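# Seat the housing in the fixture and lock both clamps

## Task

Place the small off-white housing into the pocket of the black fixture block so it sits fully seated, and then shut both toggle clamps so each one locks down onto the housing.

## Robot and tools

Robot: two arms, left_arm and right_arm, each with a two-finger gripper and a wrist camera (cam_left_wrist, cam_right_wrist, both 896x504). Two cameras on a stand sit behind the arms.

Frames. The scene frame has its origin at table-top height, halfway between the nominal arm bases; +z is up, +x points out over the table, and left_arm is on the +y side (these are not image sides). Actual bases: left_arm at (-0.053, +0.346, +0.026) m, quat_wxyz (+1.000, 0, 0, -0.018); right_arm at (-0.037, -0.349, +0.018) m, quat_wxyz (+1.000, 0, 0, +0.024). Every hand pose, target, velocity and wrist-camera pose is reported in that arm's own base frame; the table and fixed cameras use the scene frame. A gripper's fingers point along its +z and open along its y. end_effector_position is the spot between the pads, about 1 cm behind the tips. Reported poses can be a few cm off, worse at long reach.

Row layout (shared by execute_actions and move): 14 numbers, all in [-1, 1]. First left_arm: dx, dy, dz, rx, ry, rz, opening; then right_arm in the same order. dx..rz are offsets, not poses: they are measured from that arm's Hand target at the start of the action or move, along that arm's base axes, with rotation about the Hand target position. 1.0 equals 0.6 m for dx, dy, dz and 180 degrees for the rotation; rx, ry, rz form one rotation vector. Opening is absolute: +1 fully open (0.094 m), -1 closed. Both arms must always be written, even if one stays still; all six zeros re-requests that arm's current Hand target, and you must resend the gripper's current opening to leave it unchanged (0 means half-open).

execute_actions: actions is a list of actions; each action is a table of up to 15 rows, one per 1/30 s control step. A short table repeats its final row until 15 steps pass. Every row in an action is relative to the start pose of that action, so sending the same offset again moves further. cameras: list of names, ["all"], or []; an empty actions list returns images and full state by default.

move: target is one row or a list of up to 15 rows, all offsets from the same starting Hand targets (not chained). speed: path top speed in m/s, 0.002 to 2.9, default 0.25 (rotation up to twice that in rad/s); one value or one per target. blend: corner rounding in m per target; 0 stops at each. opening_speed: finger rate on the -1..+1 scale per second, at least 0.2; use it for gentle closing. grip_force: per-pad limit in newtons, 10 to 50, one value or one per arm; it persists, and lower values close slowly. blocking=false returns after about 0.5 s while the motion continues. Paths are straight, run together, last 0.5 to 10 s, and do not avoid obstacles or the other arm. The result adds a move: line: done, off_target, moving, held or fault, plus limits=paced (pose clipped) or limits=held (steps withheld). Unnamed arms ended done (within 10 mm and 2 degrees).

wait: seconds 0 to 10; arms keep their last command. stop: brakes a running move. zoom_image: camera (a wrist camera) and region [x0, y0, x1, y1] in pixels, at most 504 by 504, from the newest image. finished_scene: scene = current scene number; ends it irreversibly, so only call once housing is seated and both clamps are locked without help from the robot.

Reading results: end_effector_position (m) and end_effector_quat_wxyz per arm; Hand target (your last commanded pose after clipping, the base for the next offsets); Tool commands; grip_measured (opening on the -1..+1 scale; the last Joint positions entry is the opening in metres); Joint velocities (may read within noise or be omitted); joint torques (include arm weight, offset and noisy; joints 1-3 wrap at ±28 N m); step readings of positions for actions calls. A gripper often stops a few cm short of its target due to friction and weight; resend zeros or add the missing offset. Each step the commanded orientation is clipped to 40 degrees from the measured one, so turn in stages.

Gripping: grip_measured follows the command down to the force limit, so it does not reveal contact; read about 3 mm under the part width as a firm grip. To release, command well above grip_measured.

Joint ranges (rad): waist -2.618 to 3.054, shoulder 0 to 3.142, elbow 0 to 3.142 (straight at 2.901), wrist pitch ±1.571, wrist yaw ±1.571, wrist roll ±2.094.

Avoid: dropping or releasing the housing while it moves, letting anything leave the table, fast contact with the fixture or table, hard pressing (an arm blocked by something keeps pushing until you command back past its gripper), any contact between the two arms or grippers, strain on camera cables, paths close to an arm's own base (go around), and long holds at full stretch or against unreachable poses, which heat motors; a MOTOR HOT line warns near 75 °C and at 90 °C the arm folds and quits. Loose objects may be nudged occasionally, so check images before grasping.

Each tool is called after "Call:" as name([rows], argument=value, ...), one row to a line, values as JSON.

## Session

Call:
execute_actions(actions=[])

Scene clock: 0.00 s.
left_arm: end_effector_position=(+0.3032, -0.0643, +0.0904) grip_measured=+1.000 end_effector_quat_wxyz=(+0.553, -0.178, +0.814, -0.014) | right_arm: end_effector_position=(+0.2092, -0.0762, +0.1383) grip_measured=+1.000 end_effector_quat_wxyz=(+0.534, +0.296, +0.789, -0.067)
Joint positions: left_arm=[-0.606 1.18 0.222 0.416 -0.719 -0.618 0.094] | right_arm=[-0.019 0.2 0.264 -0.543 0.418 0.442 0.094]
Joint velocities: within noise
Joint torques (N m): no reading
Heat: left arm: 30 °C; right arm: 31 °C.
Hand target: left_arm +0.3024, -0.0629, +0.0900; +0.551, -0.178, +0.815, -0.009 | right_arm +0.2088, -0.0769, +0.1431; +0.539, +0.296, +0.786, -0.068
Tool commands: left_gripper/opening=+1.0 right_gripper/opening=+1.0

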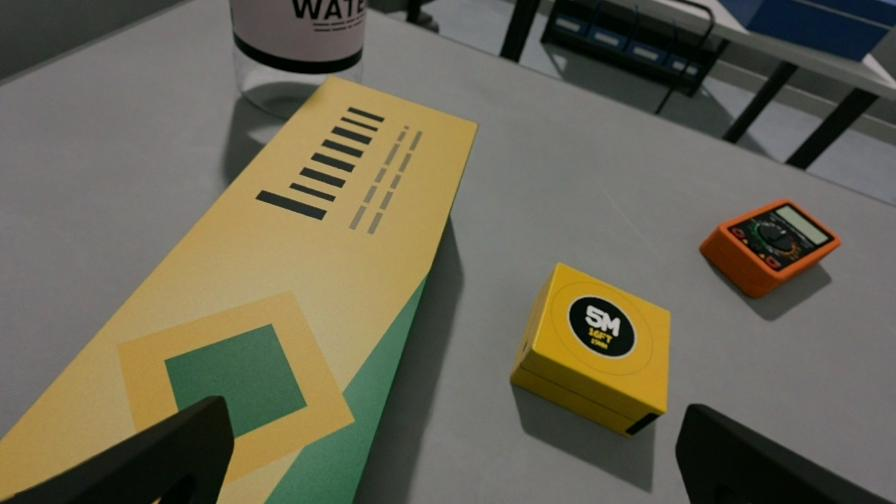

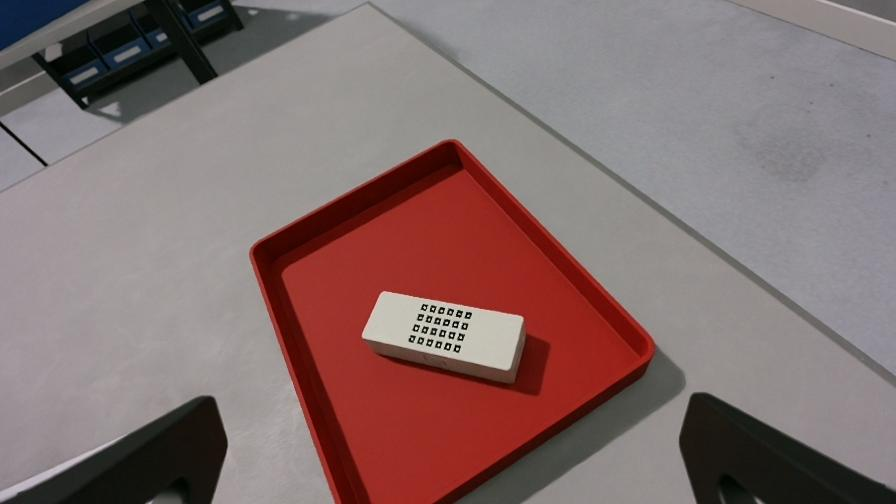

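Call:
move(target=[-0.1,0.338,0.317,0.0372,0.0846,0.0669,1,-0.081,0.445,0.228,-0.0825,0.0505,0.4665,1], cameras=["all"])

Scene clock: 7.93 s.
left_arm: end_effector_position=(+0.2446, +0.1399, +0.2736) grip_measured=+1.000 end_effector_quat_wxyz=(+0.445, -0.230, +0.857, +0.120) | right_arm: end_effector_position=(+0.1605, +0.1896, +0.2650) grip_measured=+1.000 end_effector_quat_wxyz=(+0.406, -0.375, +0.812, +0.187)
Joint positions: left_arm=[0.507 0.85 1.022 -0.785 -0.014 -0.009 0.094] | right_arm=[0.864 0.741 0.99 -0.892 -0.001 -0.001 0.094]
Joint torques (N m): left_arm=[0.62 -0.65 10.11 1.46 0.03 0.01] | right_arm=[-0.64 0.51 8.14 1.41 -0.09 -0.09]
Heat: left arm: 31 °C; right arm: 33 °C.
Hand target: left_arm +0.2424, +0.1399, +0.2802; +0.446, -0.229, +0.857, +0.120 | right_arm +0.1602, +0.1900, +0.2799; +0.418, -0.375, +0.804, +0.195
Off the commanded pose: left_arm 0.007 m, 0 deg | right_arm 0.015 m, 2 deg.
move: off_target (right_arm)
camera_calibration:
cam_left_wrist: T_world_to_cam=[[0.509899, -0.860222, 0.00467768, -0.00373244], [-0.738505, -0.440526, -0.510439, 0.419239], [0.441151, 0.256818, -0.859901, 0.170127], [0, 0, 0, 1]] pos_world=[0.236461, 0.137783, 0.360306]
cam_right_wrist: T_world_to_cam=[[0.75751, -0.652537, -0.0193401, 0.00819509], [-0.591914, -0.674035, -0.441945, 0.374896], [0.275349, 0.346225, -0.896834, 0.217931], [0, 0, 0, 1]] pos_world=[0.155691, 0.182588, 0.36129]

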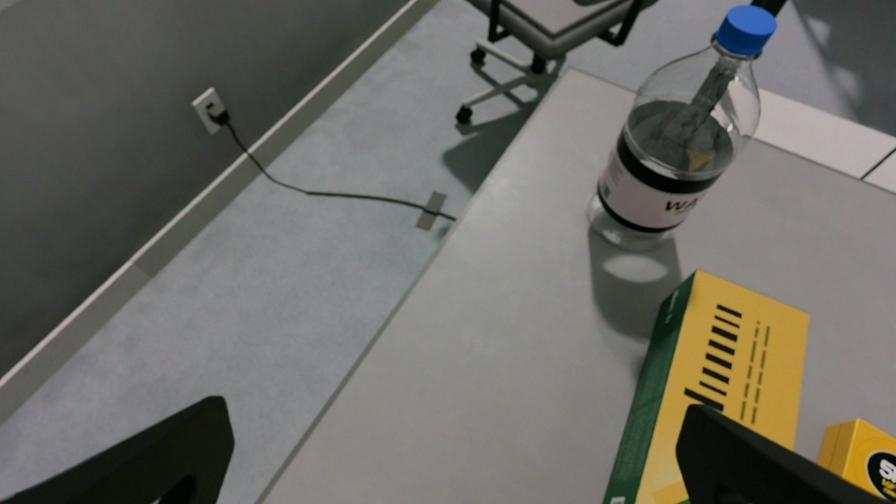

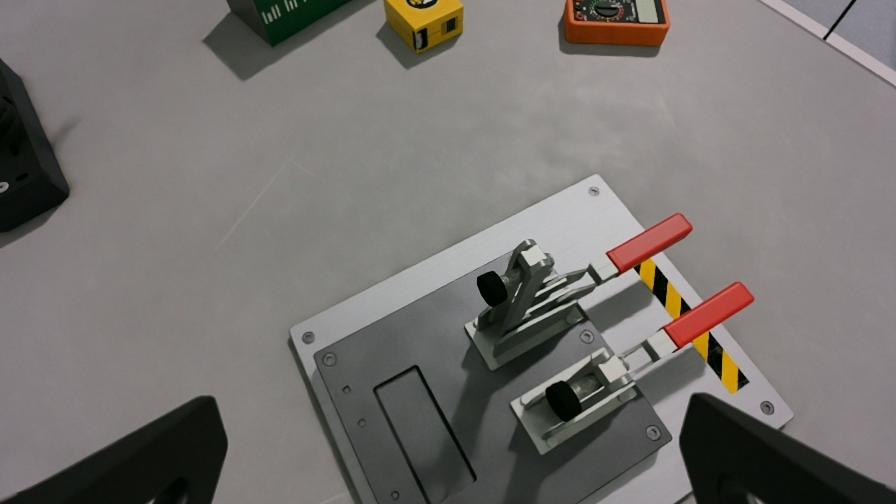

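Call:
zoom_image(camera="cam_right_wrist", region=[280, 160, 784, 504])

Call:
zoom_image(camera="cam_right_wrist", region=[450, 200, 770, 480])

Scaled by 1.000.

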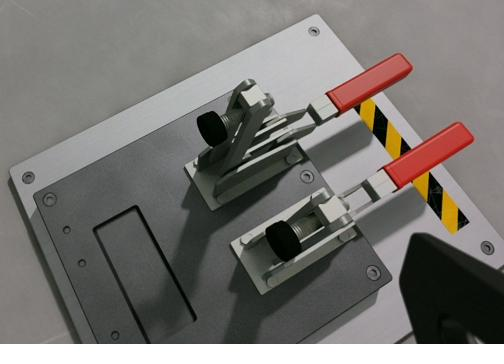

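Scaled by 1.575 from the camera's 896x504 image, which has a finer 1280x720 frame.

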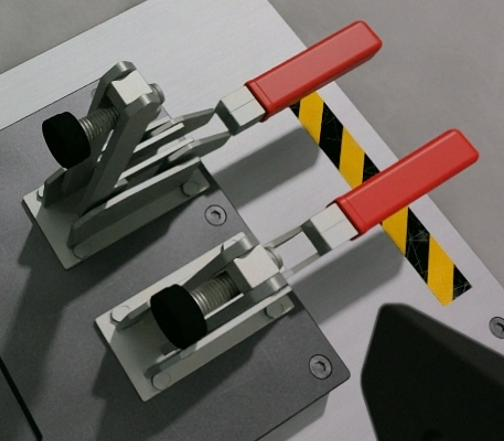

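Call:
move(target=[-0.2007,-0.69,-0.133,-0.0199,-0.0593,-0.5317,1,0.173,-0.46,-0.133,-0.0405,0.1412,-0.3715,1], cameras=["all"])

Scene clock: 19.70 s.
left_arm: end_effector_position=(+0.1241, -0.2746, +0.2093) grip_measured=+1.000 end_effector_quat_wxyz=(+0.457, +0.453, +0.706, -0.295) | right_arm: end_effector_position=(+0.2545, -0.0793, +0.1855) grip_measured=+1.000 end_effector_quat_wxyz=(+0.233, +0.146, +0.961, -0.032)
Joint positions: left_arm=[-1.157 0.717 0.553 -0.257 -0.012 -0.009 0.094] | right_arm=[-0.315 1.122 1.09 -1.065 -0.014 -0.011 0.094]
Joint torques (N m): left_arm=[-0.31 -0.58 6.87 1.79 0.08 0.04] | right_arm=[-0.51 -1.73 8.23 1.08 0.1 0.05]
Heat: left arm: 32 °C; right arm: 35 °C.
Hand target: left_arm +0.1220, -0.2741, +0.2005; +0.451, +0.459, +0.707, -0.293 | right_arm +0.2640, -0.0859, +0.2001; +0.256, +0.152, +0.954, -0.040
Off the commanded pose: left_arm 0.009 m, 1 deg | right_arm 0.019 m, 3 deg.
move: off_target (right_arm)
camera_calibration:
cam_left_wrist: T_world_to_cam=[[-0.905394, -0.424448, 0.0102882, -0.00435441], [-0.322682, 0.672164, -0.666387, 0.4014], [0.275931, -0.606662, -0.745535, 0.0338208], [0, 0, 0, 1]] pos_world=[0.11625, -0.251137, 0.292747]
cam_right_wrist: T_world_to_cam=[[-0.306939, -0.951471, -0.0221687, 0.00762521], [-0.951672, 0.307093, -0.00384442, 0.302325], [0.0104657, 0.0199173, -0.999747, 0.274508], [0, 0, 0, 1]] pos_world=[0.287181, -0.0910541, 0.27577]

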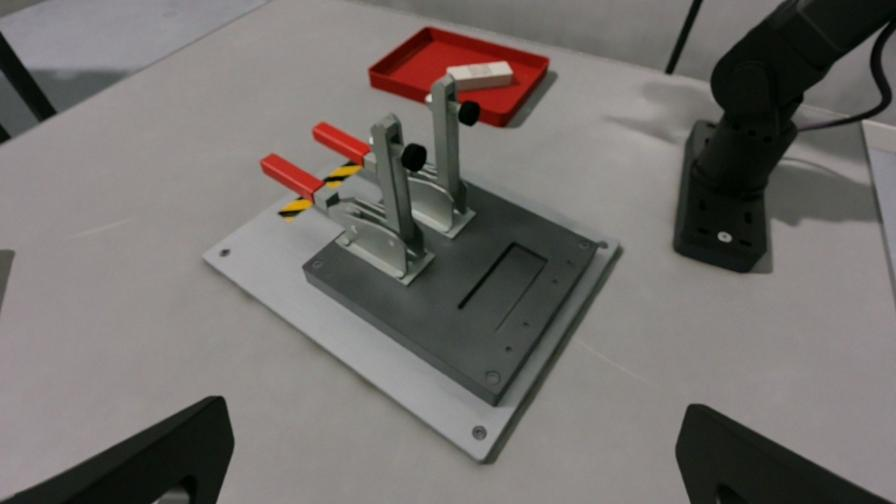

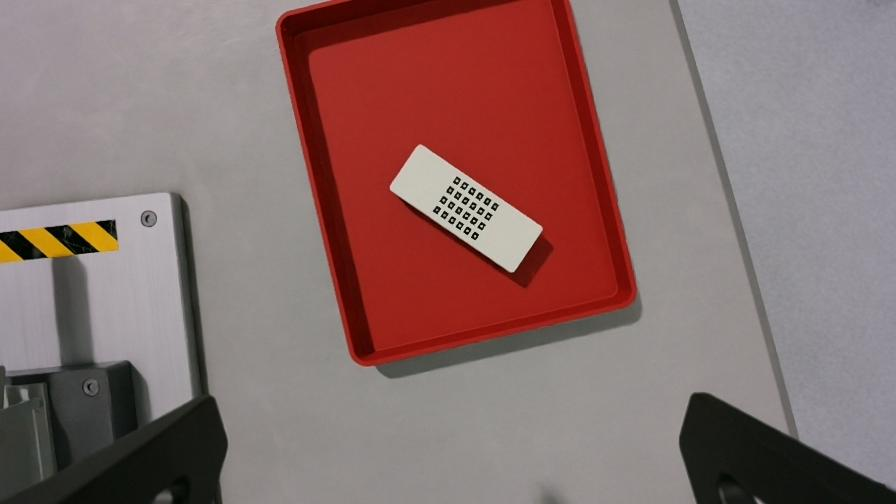

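Call:
zoom_image(camera="cam_left_wrist", region=[240, 50, 640, 300])

Call:
zoom_image(camera="cam_left_wrist", region=[420, 210, 640, 410])

Call:
zoom_image(camera="cam_right_wrist", region=[360, 120, 580, 300])

Scaled by 1.260 from the camera's 896x504 image, which has a finer 1280x720 frame.

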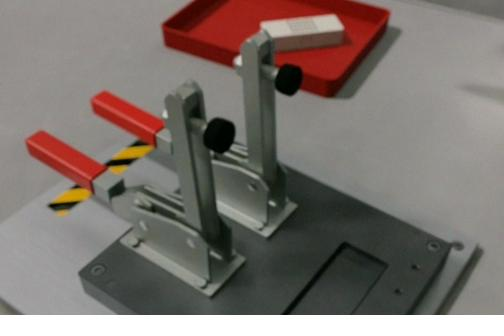

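Scaled by 2.291 from the camera's 896x504 image, which has a finer 1280x720 frame.

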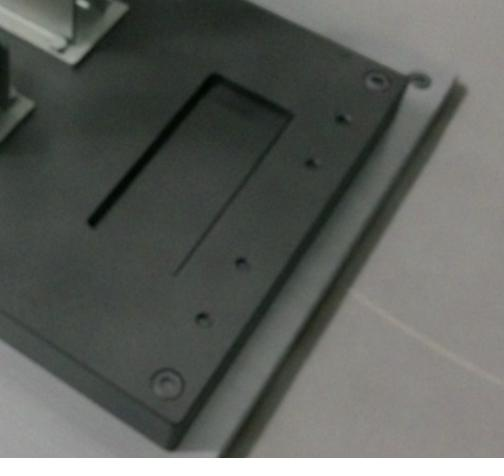

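Scaled by 2.291 from the camera's 896x504 image, which has a finer 1280x720 frame.

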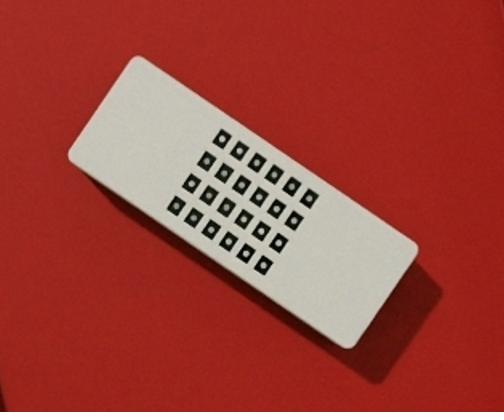

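Call:
move(target=[0,0,0,0,0,0,1,0.0757,-0.0272,-0.1835,-0.0319,0.1708,0.3092,0.3], cameras=["all"])

Scene clock: 29.70 s.
left_arm: end_effector_position=(+0.1241, -0.2746, +0.2094) grip_measured=+1.000 end_effector_quat_wxyz=(+0.457, +0.453, +0.706, -0.295) | right_arm: end_effector_position=(+0.3027, -0.1015, +0.0861) grip_measured=+0.303 end_effector_quat_wxyz=(-0.002, -0.326, +0.945, +0.002)
Joint positions: left_arm=[-1.157 0.717 0.553 -0.256 -0.011 -0.008 0.094] | right_arm=[-0.327 1.77 1.367 -1.175 -0.001 -0.991 0.061]
Joint torques (N m): left_arm=[-0.31 -0.43 6.98 1.82 0.04 0.06] | right_arm=[0.5 -5.63 7.31 0.05 0.01 -0.13]
Heat: left arm: 33 °C; right arm: 36 °C.
Hand target: left_arm +0.1220, -0.2741, +0.2005; +0.451, +0.459, +0.707, -0.293 | right_arm +0.3095, -0.1022, +0.0900; +0.000, -0.333, +0.943, +0.000
Off the commanded pose: left_arm 0.009 m, 1 deg | right_arm 0.008 m, 1 deg.
move: done
camera_calibration:
cam_left_wrist: T_world_to_cam=[[-0.905606, -0.424002, 0.0100199, -0.00423126], [-0.322076, 0.672152, -0.666692, 0.401454], [0.275944, -0.606987, -0.745266, 0.0337603], [0, 0, 0, 1]] pos_world=[0.116151, -0.25114, 0.292849]
cam_right_wrist: T_world_to_cam=[[0.601322, -0.798894, -0.0134178, -0.261113], [-0.707646, -0.540287, 0.455331, 0.155142], [-0.371011, -0.264306, -0.890221, 0.252267], [0, 0, 0, 1]] pos_world=[0.360393, -0.0581047, 0.150429]

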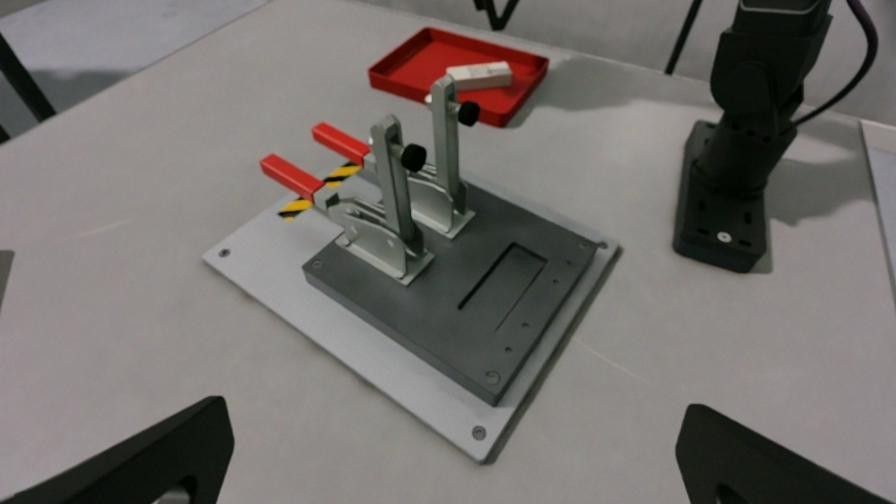

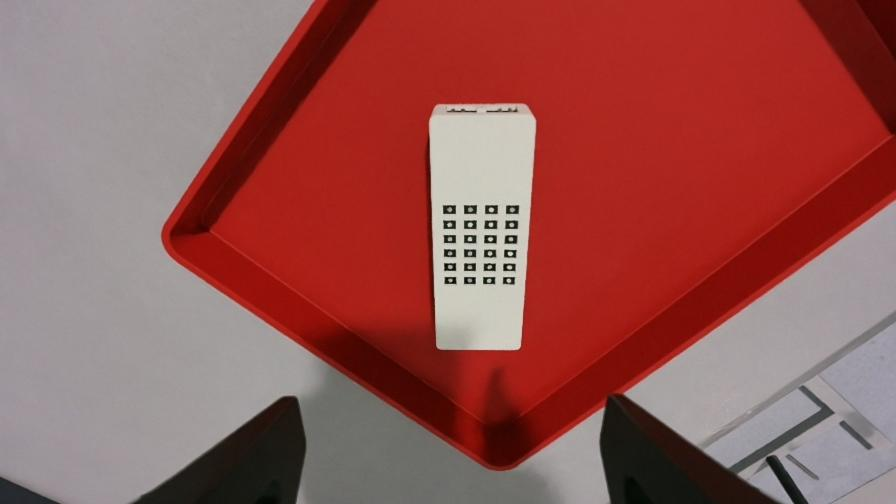

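Call:
move(target=[0,0,0,0,0,0,1,0.0065,-0.0117,-0.0933,0,0,0,0.3], speed=0.1, cameras=["cam_right_wrist"])

Scene clock: 34.87 s.
left_arm: end_effector_position=(+0.1241, -0.2746, +0.2094) grip_measured=+1.000 end_effector_quat_wxyz=(+0.457, +0.453, +0.706, -0.295) | right_arm: end_effector_position=(+0.3161, -0.1081, +0.0422) grip_measured=+0.303 end_effector_quat_wxyz=(+0.006, -0.332, +0.943, -0.005)
Joint positions: left_arm=[-1.157 0.717 0.553 -0.256 -0.011 -0.008 0.094] | right_arm=[-0.332 1.845 1.282 -0.993 0 -1.009 0.061]
Joint torques (N m): left_arm=[-0.32 -0.49 7.04 1.83 0.04 0.11] | right_arm=[-0.53 -6.13 3.56 0.29 0 -0.14]
Heat: left arm: 34 °C; right arm: 36 °C.
Hand target: left_arm +0.1220, -0.2741, +0.2005; +0.451, +0.459, +0.707, -0.293 | right_arm +0.3133, -0.1092, +0.0339; +0.000, -0.333, +0.943, +0.000
Off the commanded pose: left_arm 0.009 m, 1 deg | right_arm 0.009 m, 1 deg.
move: done
camera_calibration:
cam_right_wrist: T_world_to_cam=[[0.611452, -0.791267, 0.0047196, -0.278109], [-0.709569, -0.545661, 0.445832, 0.181541], [-0.350197, -0.275954, -0.895104, 0.208765], [0, 0, 0, 1]] pos_world=[0.371975, -0.0633891, 0.107242]
Images, in order (width x height): cam_right_wrist 896x504.

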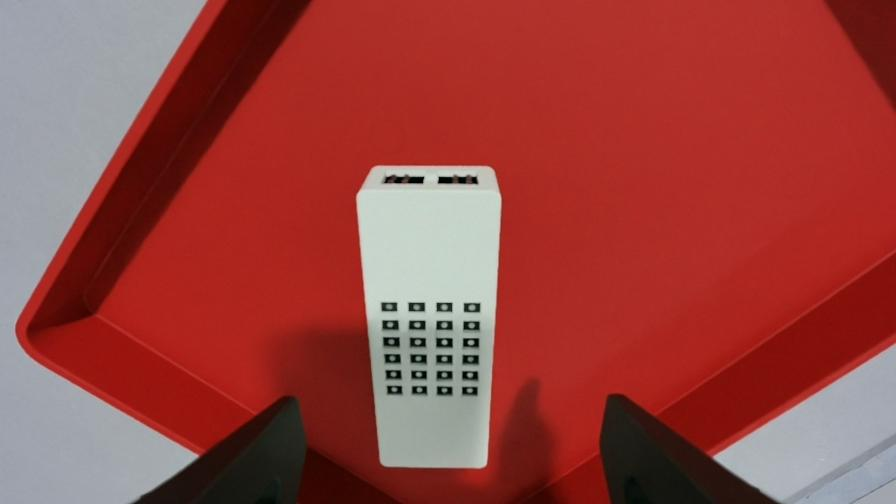

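Call:
move(target=[0,0,0,0,0,0,1,-0.0047,0.0053,-0.0465,0,0,0,0.3], speed=0.06, cameras=["all"])

Scene clock: 38.57 s.
left_arm: end_effector_position=(+0.1241, -0.2746, +0.2094) grip_measured=+1.000 end_effector_quat_wxyz=(+0.457, +0.453, +0.706, -0.295) | right_arm: end_effector_position=(+0.3137, -0.1073, +0.0150) grip_measured=+0.303 end_effector_quat_wxyz=(+0.006, -0.332, +0.943, -0.005)
Joint positions: left_arm=[-1.157 0.717 0.553 -0.256 -0.011 -0.008 0.094] | right_arm=[-0.332 1.872 1.201 -0.883 0 -1.009 0.061]
Joint torques (N m): left_arm=[-0.31 -0.29 6.89 1.87 0.03 0.03] | right_arm=[0.03 -6.02 3.3 0.27 0 -0.06]
Heat: left arm: 34 °C; right arm: 35 °C.
Hand target: left_arm +0.1220, -0.2741, +0.2005; +0.451, +0.459, +0.707, -0.293 | right_arm +0.3105, -0.1061, +0.0061; +0.000, -0.333, +0.943, +0.000
Off the commanded pose: left_arm 0.009 m, 1 deg | right_arm 0.010 m, 1 deg.
move: done
camera_calibration:
cam_left_wrist: T_world_to_cam=[[-0.905606, -0.424002, 0.0100199, -0.00423126], [-0.322076, 0.672152, -0.666692, 0.401454], [0.275944, -0.606987, -0.745266, 0.0337603], [0, 0, 0, 1]] pos_world=[0.116151, -0.25114, 0.292849]
cam_right_wrist: T_world_to_cam=[[0.611448, -0.791255, 0.00680758, -0.275841], [-0.710455, -0.54518, 0.445008, 0.192736], [-0.348403, -0.276935, -0.895501, 0.183064], [0, 0, 0, 1]] pos_world=[0.369373, -0.062488, 0.0800432]

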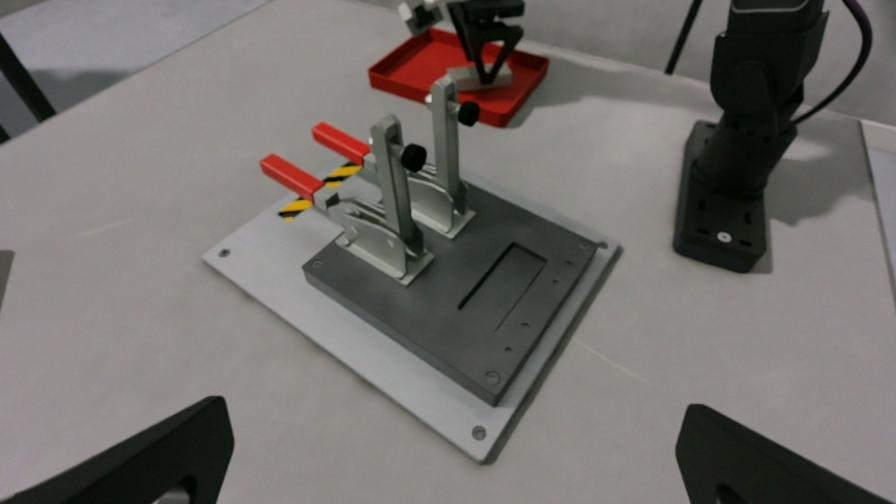

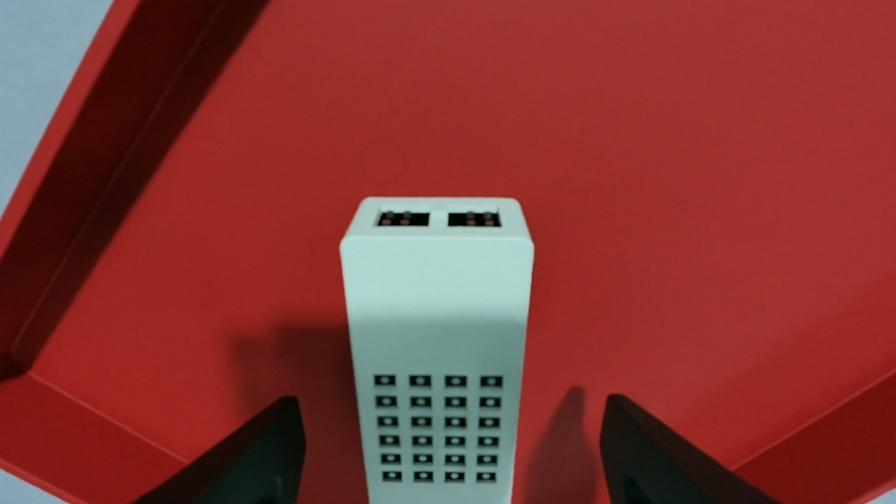

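Call:
move(target=[0,0,0,0,0,0,1,-0.002,0.0035,-0.009,0,0,0,0.3], speed=0.05)

Scene clock: 40.33 s.
left_arm: end_effector_position=(+0.1241, -0.2746, +0.2094) grip_measured=+1.000 end_effector_quat_wxyz=(+0.457, +0.453, +0.706, -0.295) | right_arm: end_effector_position=(+0.3129, -0.1071, +0.0109) grip_measured=+0.303 end_effector_quat_wxyz=(+0.008, -0.332, +0.943, -0.007)
Joint positions: left_arm=[-1.157 0.717 0.553 -0.256 -0.011 -0.008 0.094] | right_arm=[-0.332 1.872 1.183 -0.861 0 -1.009 0.061]
Joint torques (N m): left_arm=[-0.31 -0.47 6.95 1.84 0.05 0.01] | right_arm=[0.44 -5.75 3.14 0.35 0.01 -0.01]
Heat: left arm: 34 °C; right arm: 35 °C.
Hand target: left_arm +0.1220, -0.2741, +0.2005; +0.451, +0.459, +0.707, -0.293 | right_arm +0.3092, -0.1040, +0.0006; +0.000, -0.333, +0.943, +0.000
Off the commanded pose: left_arm 0.009 m, 1 deg | right_arm 0.011 m, 1 deg.
move: off_target (right_arm)

Call:
move(target=[0,0,0,0,0,0,1,0,0,0,0,0,0,-0.55], opening_speed=0.4, grip_force=[50,30], cameras=["cam_right_wrist"])

Scene clock: 43.13 s.
left_arm: end_effector_position=(+0.1241, -0.2746, +0.2094) grip_measured=+1.000 end_effector_quat_wxyz=(+0.457, +0.453, +0.706, -0.295) | right_arm: end_effector_position=(+0.3130, -0.1071, +0.0109) grip_measured=-0.350 end_effector_quat_wxyz=(+0.008, -0.332, +0.943, -0.007)
Joint positions: left_arm=[-1.157 0.717 0.553 -0.256 -0.011 -0.008 0.094] | right_arm=[-0.332 1.872 1.183 -0.86 0 -1.009 0.031]
Joint torques (N m): left_arm=[-0.17 -0.53 7.05 1.83 0.04 0.03] | right_arm=[0.46 -5.75 3.15 0.34 0 -0.01]
Heat: left arm: 34 °C; right arm: 34 °C.
Hand target: left_arm +0.1220, -0.2741, +0.2005; +0.451, +0.459, +0.707, -0.293 | right_arm +0.3092, -0.1039, +0.0006; +0.000, -0.333, +0.943, +0.000
Off the commanded pose: left_arm 0.009 m, 1 deg | right_arm 0.011 m, 1 deg.
grip_force (N): 50, 30
move: off_target (right_arm)
camera_calibration:
cam_right_wrist: T_world_to_cam=[[0.611394, -0.791251, 0.0109457, -0.275317], [-0.712568, -0.544475, 0.442486, 0.195006], [-0.344158, -0.278333, -0.896709, 0.177783], [0, 0, 0, 1]] pos_world=[0.368468, -0.0621864, 0.0761462]
Images, in order (width x height): cam_right_wrist 896x504.

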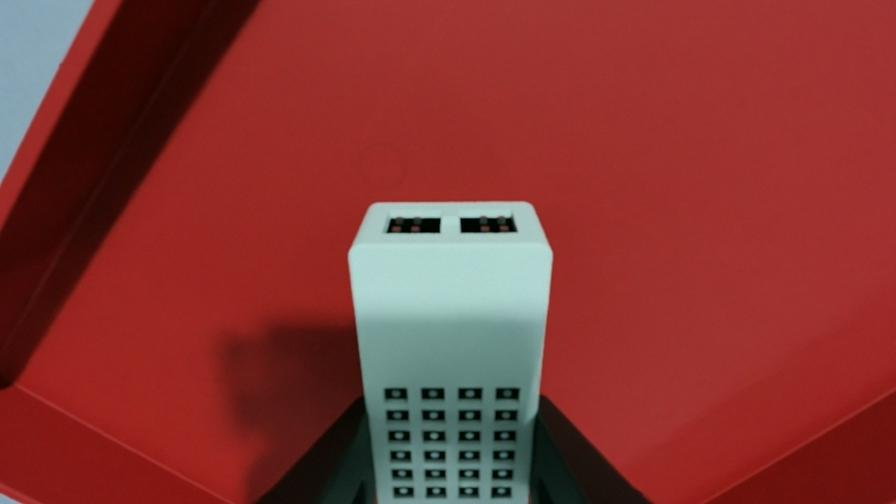

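Call:
move(target=[0,0,0,0,0,0,1,0,0,0.2333,0,0,0,-0.55], speed=0.12)

Call:
move(target=[0.065,-0.2548,-0.0342,0.1803,0.0741,-0.0178,1,0,0,0,0,0,0,-0.55], cameras=["all"])

Scene clock: 46.63 s.
left_arm: end_effector_position=(+0.1241, -0.2746, +0.2094) grip_measured=+1.000 end_effector_quat_wxyz=(+0.457, +0.453, +0.706, -0.295) | right_arm: end_effector_position=(+0.3044, -0.1041, +0.1236) grip_measured=-0.350 end_effector_quat_wxyz=(-0.019, -0.332, +0.943, +0.015)
Joint positions: left_arm=[-1.157 0.717 0.553 -0.256 -0.011 -0.008 0.094] | right_arm=[-0.332 1.807 1.561 -1.373 0 -1.009 0.031]
Joint torques (N m): left_arm=[-0.35 -0.54 6.79 1.84 0.03 0.04] | right_arm=[0.44 -9.51 7.13 -0.04 0 -0.01]
Heat: left arm: 34 °C; right arm: 34 °C.
Hand target: left_arm +0.1220, -0.2741, +0.2005; +0.451, +0.459, +0.707, -0.293 | right_arm +0.3093, -0.1039, +0.1407; +0.000, -0.333, +0.943, +0.000
Off the commanded pose: left_arm 0.009 m, 1 deg | right_arm 0.018 m, 3 deg.
grip_force (N): 50, 30
move: off_target (right_arm)

Scene clock: 48.80 s.
left_arm: end_effector_position=(+0.1641, -0.4226, +0.1810) grip_measured=+1.000 end_effector_quat_wxyz=(+0.219, +0.543, +0.797, -0.148) | right_arm: end_effector_position=(+0.3043, -0.1041, +0.1236) grip_measured=-0.350 end_effector_quat_wxyz=(-0.019, -0.332, +0.943, +0.015)
Joint positions: left_arm=[-1.205 1.778 1.616 -0.874 -0.007 -0.008 0.094] | right_arm=[-0.332 1.807 1.561 -1.373 0 -1.009 0.031]
Joint torques (N m): left_arm=[-0.69 -8.99 10.21 0.95 0.02 0.01] | right_arm=[0.46 -9.51 7.12 -0.03 0 -0.01]
Heat: left arm: 34 °C; right arm: 35 °C.
Hand target: left_arm +0.1612, -0.4270, +0.1798; +0.212, +0.549, +0.795, -0.147 | right_arm +0.3093, -0.1040, +0.1407; +0.000, -0.333, +0.943, +0.000
Off the commanded pose: left_arm 0.005 m, 1 deg | right_arm 0.018 m, 3 deg.
grip_force (N): 50, 30
move: off_target (right_arm)
camera_calibration:
cam_left_wrist: T_world_to_cam=[[-0.925655, -0.378364, -0.00211851, -0.00568046], [-0.375729, 0.919841, -0.112788, 0.508095], [0.0446237, -0.103607, -0.993617, 0.20748], [0, 0, 0, 1]] pos_world=[0.176389, -0.448019, 0.263451]
cam_right_wrist: T_world_to_cam=[[0.610174, -0.790831, -0.0476833, -0.261122], [-0.682079, -0.554978, 0.476201, 0.125974], [-0.403057, -0.258042, -0.878043, 0.294452], [0, 0, 0, 1]] pos_world=[0.363936, -0.0606098, 0.186102]

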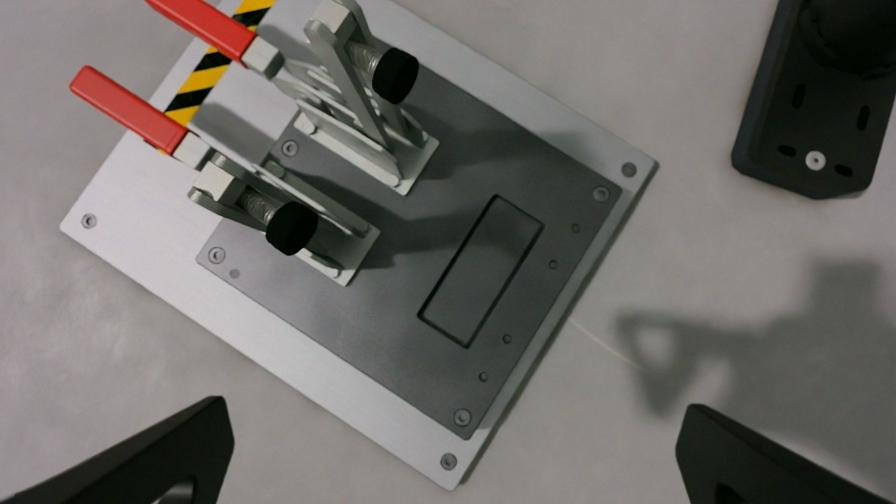

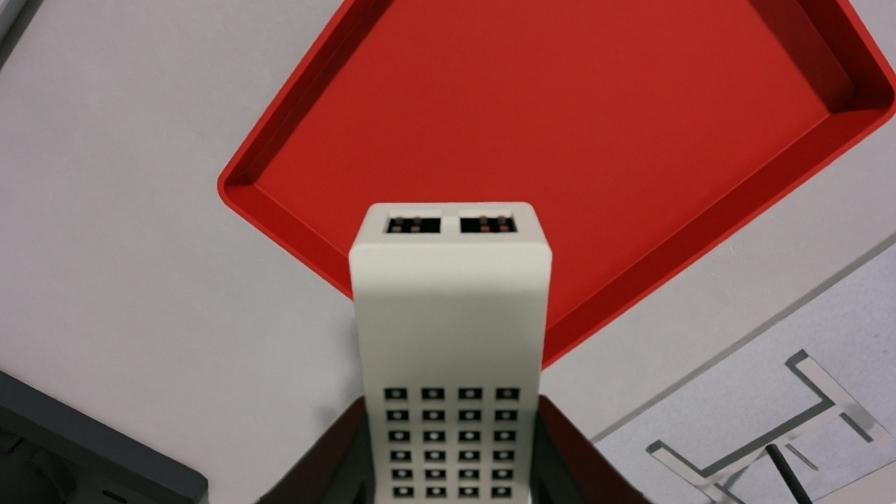

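Call:
move([
  [-0.052,0.3117,0.0503,-0.1803,-0.0741,0.0178,1,-0.182,0.173,0.0988,0,0,0.1,-0.55],
  [-0.052,0.3117,0.0503,-0.1803,-0.0741,0.0178,1,-0.279,0.42,-0.026,0,0,0.2044,-0.55],
], blend=[0.03,0], speed=0.2, cameras=["all"])

Scene clock: 56.20 s.
left_arm: end_effector_position=(+0.1306, -0.2424, +0.2181) grip_measured=+1.000 end_effector_quat_wxyz=(+0.455, +0.457, +0.705, -0.295) | right_arm: end_effector_position=(+0.1430, +0.1472, +0.1304) grip_measured=-0.350 end_effector_quat_wxyz=(+0.004, -0.614, +0.789, +0.000)
Joint positions: left_arm=[-0.977 0.597 0.574 -0.405 0.158 0.072 0.094] | right_arm=[0.796 1.308 1.097 -1.353 0.001 -0.526 0.031]
Joint torques (N m): left_arm=[0.65 -0.28 6.54 1.81 0.1 0.05] | right_arm=[0.51 -2.56 3.67 0.34 -0.01 0.04]
Heat: left arm: 34 °C; right arm: 35 °C.
Hand target: left_arm +0.1299, -0.2399, +0.2101; +0.451, +0.459, +0.707, -0.293 | right_arm +0.1419, +0.1481, +0.1251; +0.000, -0.614, +0.789, +0.000
Off the commanded pose: left_arm 0.008 m, 1 deg | right_arm 0.006 m, 0 deg.
grip_force (N): 50, 30
move: done
camera_calibration:
cam_left_wrist: T_world_to_cam=[[-0.908855, -0.417044, 0.00754954, 0.0178823], [-0.316445, 0.677604, -0.663865, 0.38772], [0.271745, -0.605746, -0.747815, 0.0593343], [0, 0, 0, 1]] pos_world=[0.12282, -0.219321, 0.30163]
cam_right_wrist: T_world_to_cam=[[0.964538, -0.263927, -0.00289119, -0.0978319], [-0.234747, -0.862802, 0.447735, 0.13728], [-0.120664, -0.431179, -0.894162, 0.287515], [0, 0, 0, 1]] pos_world=[0.161281, 0.216595, 0.195337]

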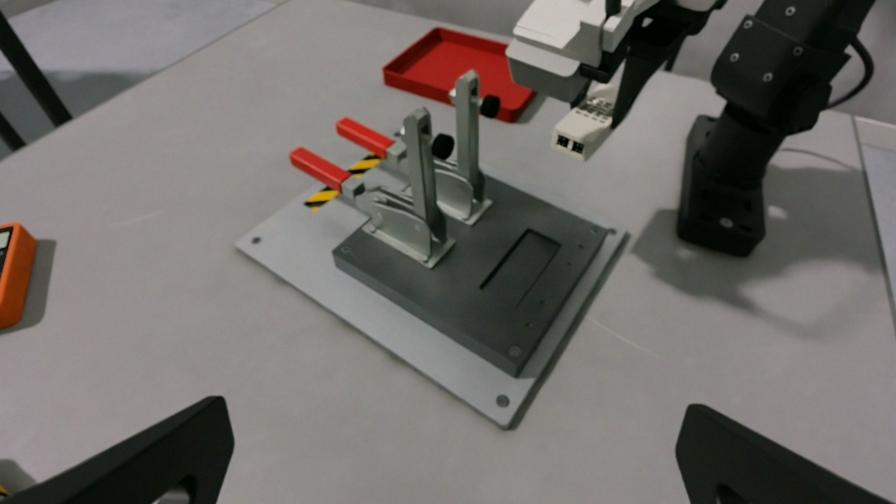

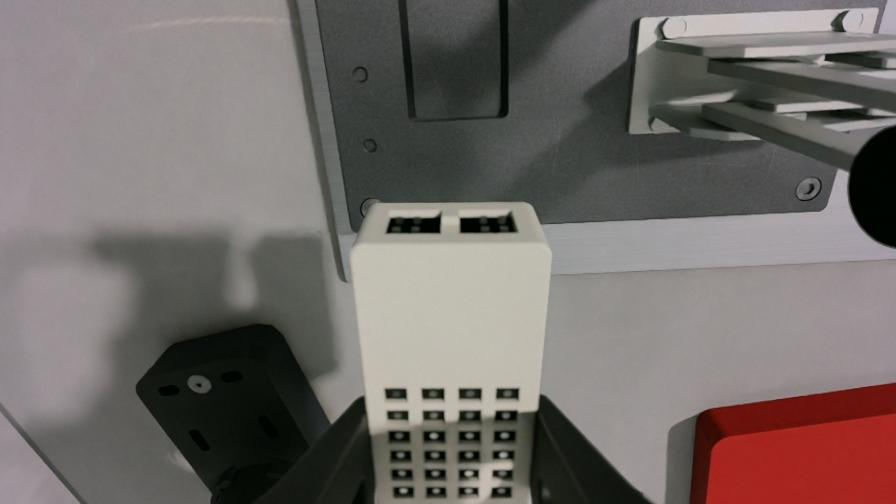

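Call:
zoom_image(camera="cam_right_wrist", region=[320, 0, 560, 220])

Scaled by 2.100 from the camera's 896x504 image, which has a finer 1280x720 frame.

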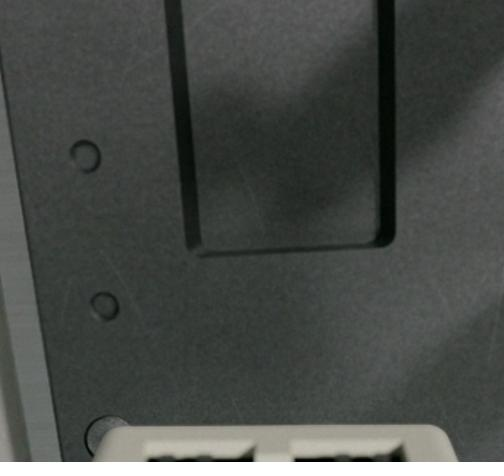

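Call:
move(target=[0,0,0,0,0,0,1,0.0352,0.1247,-0.1085,0,0,0.0089,-0.55], speed=0.12, cameras=["all"])

Scene clock: 64.50 s.
left_arm: end_effector_position=(+0.1306, -0.2424, +0.2181) grip_measured=+1.000 end_effector_quat_wxyz=(+0.455, +0.457, +0.705, -0.295) | right_arm: end_effector_position=(+0.1596, +0.2156, +0.0598) grip_measured=-0.350 end_effector_quat_wxyz=(-0.009, -0.625, +0.780, -0.003)
Joint positions: left_arm=[-0.977 0.597 0.574 -0.405 0.158 0.072 0.094] | right_arm=[0.931 1.615 1.085 -1.06 0.001 -0.421 0.031]
Joint torques (N m): left_arm=[0.57 -0.42 6.42 1.79 0.09 0.04] | right_arm=[0.44 -4.55 5.48 0.29 -0.01 0.03]
Heat: left arm: 35 °C; right arm: 34 °C.
Hand target: left_arm +0.1299, -0.2399, +0.2101; +0.451, +0.459, +0.707, -0.293 | right_arm +0.1630, +0.2228, +0.0599; +0.000, -0.625, +0.781, +0.000
Off the commanded pose: left_arm 0.008 m, 1 deg | right_arm 0.008 m, 1 deg.
grip_force (N): 50, 30
move: done
camera_calibration:
cam_left_wrist: T_world_to_cam=[[-0.908855, -0.417044, 0.00754954, 0.0178823], [-0.316445, 0.677604, -0.663865, 0.38772], [0.271745, -0.605746, -0.747815, 0.0593343], [0, 0, 0, 1]] pos_world=[0.12282, -0.219321, 0.30163]
cam_right_wrist: T_world_to_cam=[[0.971655, -0.235989, -0.0140126, -0.10249], [-0.202043, -0.859737, 0.469075, 0.224595], [-0.122744, -0.452948, -0.883047, 0.260135], [0, 0, 0, 1]] pos_world=[0.176892, 0.286733, 0.122923]

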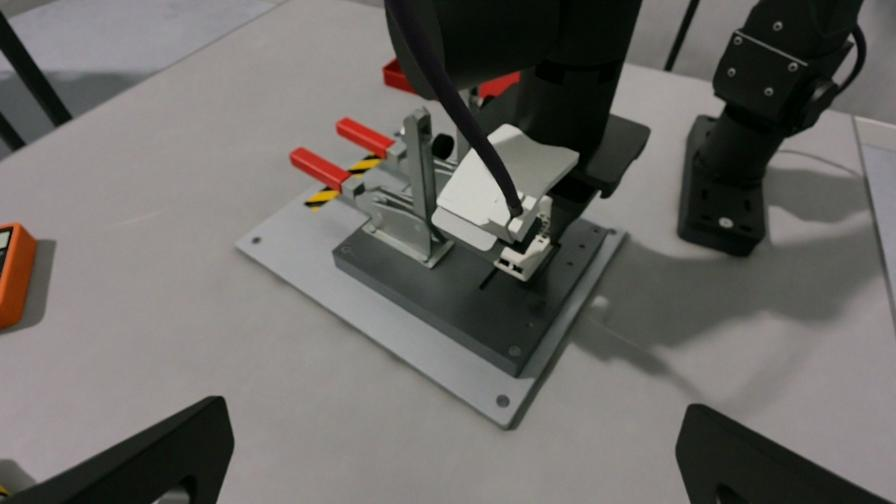

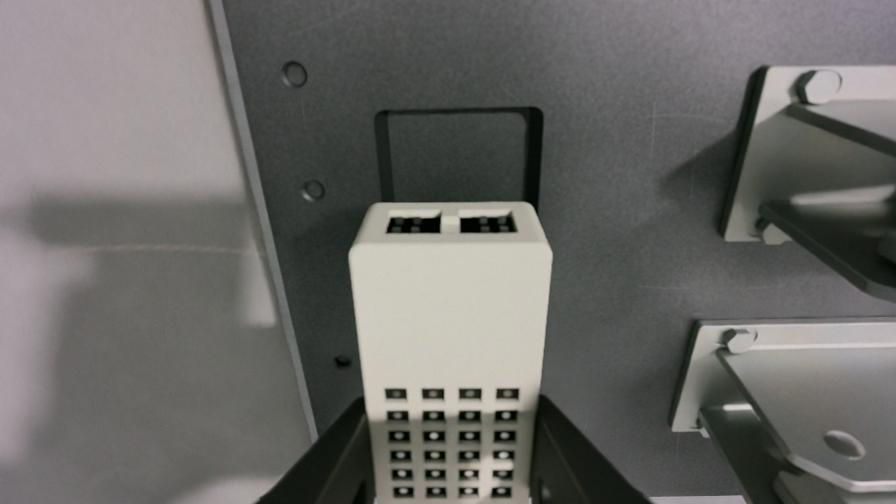

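Call:
zoom_image(camera="cam_right_wrist", region=[340, 80, 580, 280])

Scaled by 2.100 from the camera's 896x504 image, which has a finer 1280x720 frame.

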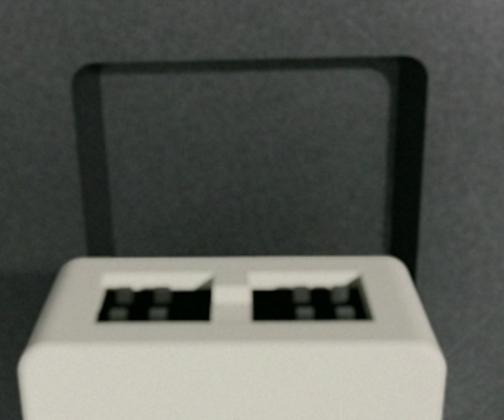

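Call:
zoom_image(camera="cam_left_wrist", region=[440, 180, 640, 320])

Scaled by 2.520 from the camera's 896x504 image, which has a finer 1280x720 frame.

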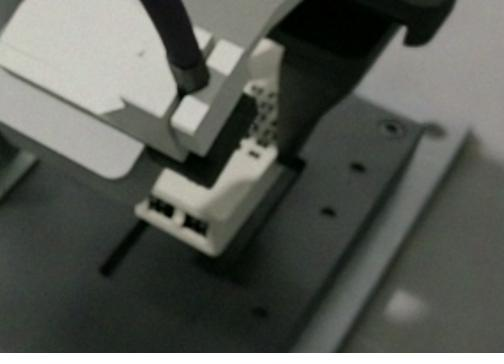

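Call:
move(target=[0,0,0,0,0,0,1,0.0072,0.0223,0,0.005,-0.0033,0.0044,-0.55], speed=0.06, cameras=["all"])

Call:
zoom_image(camera="cam_right_wrist", region=[340, 80, 580, 280])

Call:
zoom_image(camera="cam_left_wrist", region=[440, 180, 640, 320])

Scene clock: 78.70 s.
left_arm: end_effector_position=(+0.1306, -0.2424, +0.2181) grip_measured=+1.000 end_effector_quat_wxyz=(+0.455, +0.457, +0.705, -0.295) | right_arm: end_effector_position=(+0.1605, +0.2232, +0.0560) grip_measured=-0.350 end_effector_quat_wxyz=(-0.008, -0.630, +0.776, -0.003)
Joint positions: left_arm=[-0.977 0.597 0.574 -0.405 0.158 0.072 0.094] | right_arm=[0.944 1.641 1.097 -1.044 0.001 -0.419 0.031]
Joint torques (N m): left_arm=[0.55 -0.23 6.64 1.75 0.07 0.05] | right_arm=[0.54 -4.42 7.09 0.3 -0.02 0.04]
Heat: left arm: 35 °C; right arm: 35 °C.
Hand target: left_arm +0.1299, -0.2399, +0.2101; +0.451, +0.459, +0.707, -0.293 | right_arm +0.1674, +0.2362, +0.0599; +0.009, -0.630, +0.776, +0.003
Off the commanded pose: left_arm 0.008 m, 1 deg | right_arm 0.015 m, 2 deg.
grip_force (N): 50, 30
move: off_target (right_arm)
camera_calibration:
cam_left_wrist: T_world_to_cam=[[-0.908855, -0.417044, 0.00754954, 0.0178823], [-0.316445, 0.677604, -0.663865, 0.38772], [0.271745, -0.605746, -0.747815, 0.0593343], [0, 0, 0, 1]] pos_world=[0.12282, -0.219321, 0.30163]
cam_right_wrist: T_world_to_cam=[[0.974557, -0.223764, -0.0129422, -0.104861], [-0.191993, -0.863194, 0.466943, 0.232382], [-0.115657, -0.452578, -0.884193, 0.259209], [0, 0, 0, 1]] pos_world=[0.176788, 0.294438, 0.119324]

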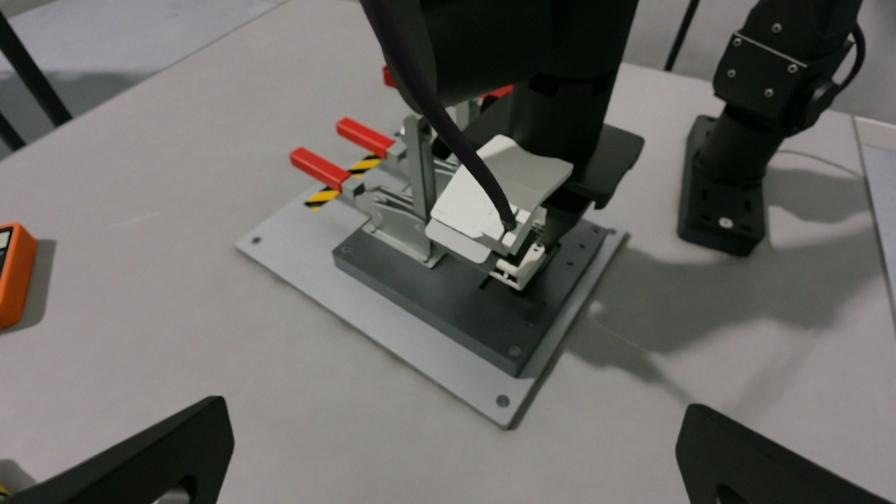

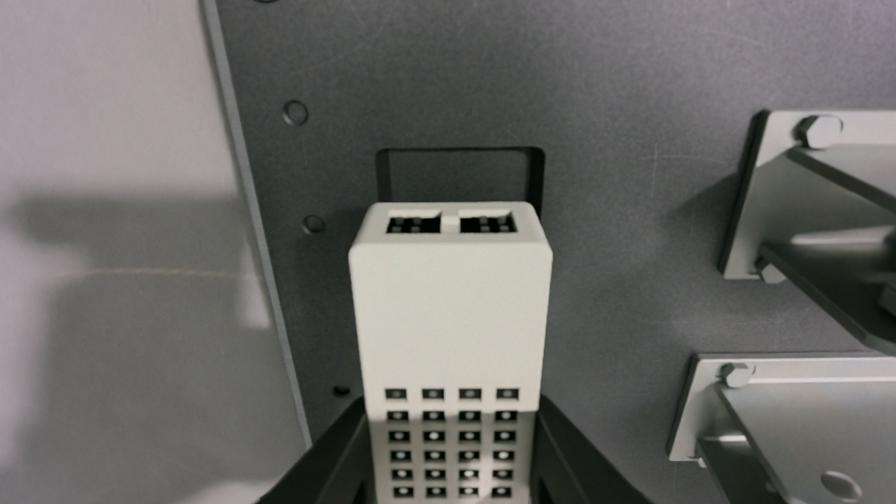

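Scaled by 2.100 from the camera's 896x504 image, which has a finer 1280x720 frame.

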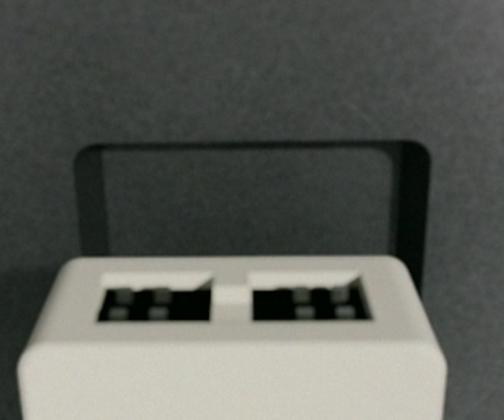

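Scaled by 2.520 from the camera's 896x504 image, which has a finer 1280x720 frame.

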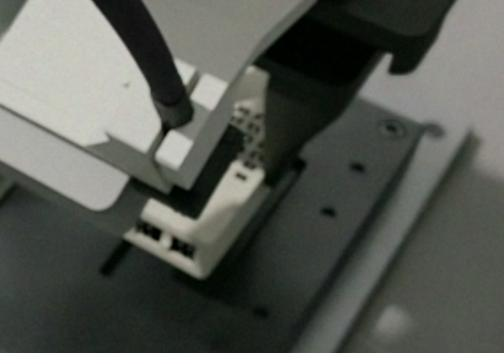

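Call:
move(target=[0,0,0,0,0,0,1,0.0075,0.0158,0,0.005,-0.0033,0,-0.55], speed=0.06, cameras=["all"])

Call:
zoom_image(camera="cam_right_wrist", region=[340, 80, 580, 280])

Scene clock: 80.87 s.
left_arm: end_effector_position=(+0.1306, -0.2424, +0.2181) grip_measured=+1.000 end_effector_quat_wxyz=(+0.455, +0.457, +0.705, -0.295) | right_arm: end_effector_position=(+0.1650, +0.2321, +0.0558) grip_measured=-0.350 end_effector_quat_wxyz=(+0.001, -0.630, +0.776, +0.000)
Joint positions: left_arm=[-0.977 0.597 0.574 -0.405 0.158 0.072 0.094] | right_arm=[0.95 1.662 1.119 -1.027 0.001 -0.414 0.031]
Joint torques (N m): left_arm=[0.51 -0.38 6.63 1.76 0.07 0.05] | right_arm=[0.57 -4.62 7.19 0.32 -0.03 0.04]
Heat: left arm: 35 °C; right arm: 35 °C.
Hand target: left_arm +0.1299, -0.2399, +0.2101; +0.451, +0.459, +0.707, -0.293 | right_arm +0.1718, +0.2457, +0.0600; +0.018, -0.630, +0.776, +0.006
Off the commanded pose: left_arm 0.008 m, 1 deg | right_arm 0.016 m, 2 deg.
grip_force (N): 50, 30
move: off_target (right_arm)
camera_calibration:
cam_left_wrist: T_world_to_cam=[[-0.908855, -0.417044, 0.00754954, 0.0178823], [-0.316445, 0.677604, -0.663865, 0.38772], [0.271745, -0.605746, -0.747815, 0.0593343], [0, 0, 0, 1]] pos_world=[0.12282, -0.219321, 0.30163]
cam_right_wrist: T_world_to_cam=[[0.974674, -0.223551, -0.00604385, -0.107647], [-0.19667, -0.869714, 0.452678, 0.244151], [-0.106453, -0.440025, -0.891653, 0.259637], [0, 0, 0, 1]] pos_world=[0.180577, 0.302524, 0.120334]

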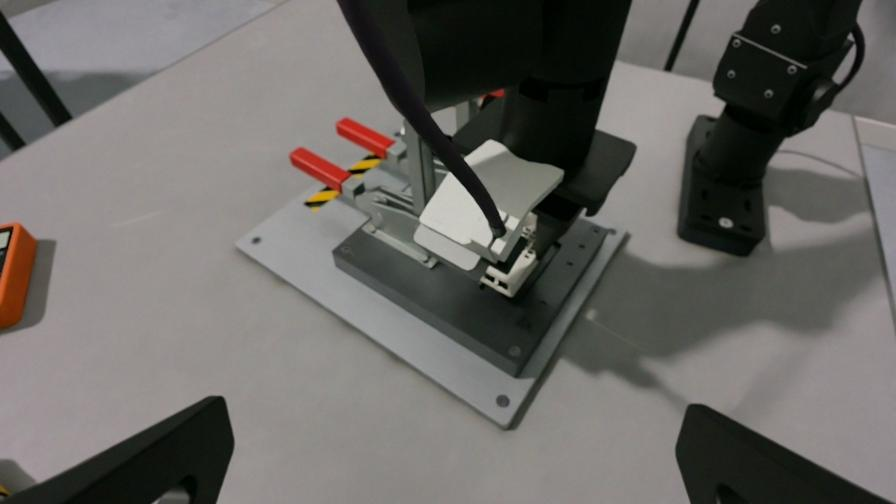

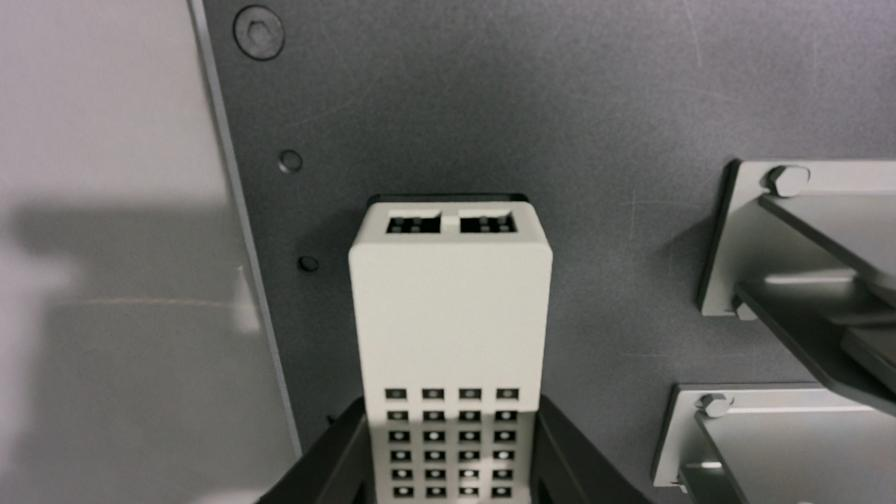

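Scaled by 2.100 from the camera's 896x504 image, which has a finer 1280x720 frame.

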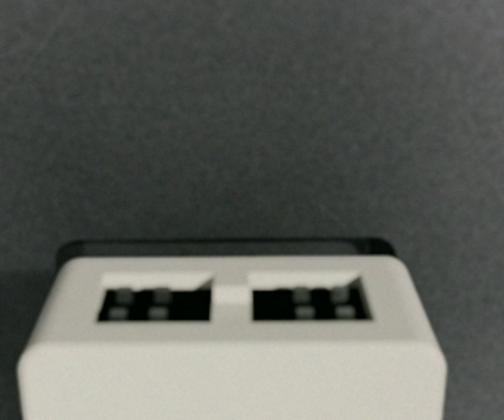

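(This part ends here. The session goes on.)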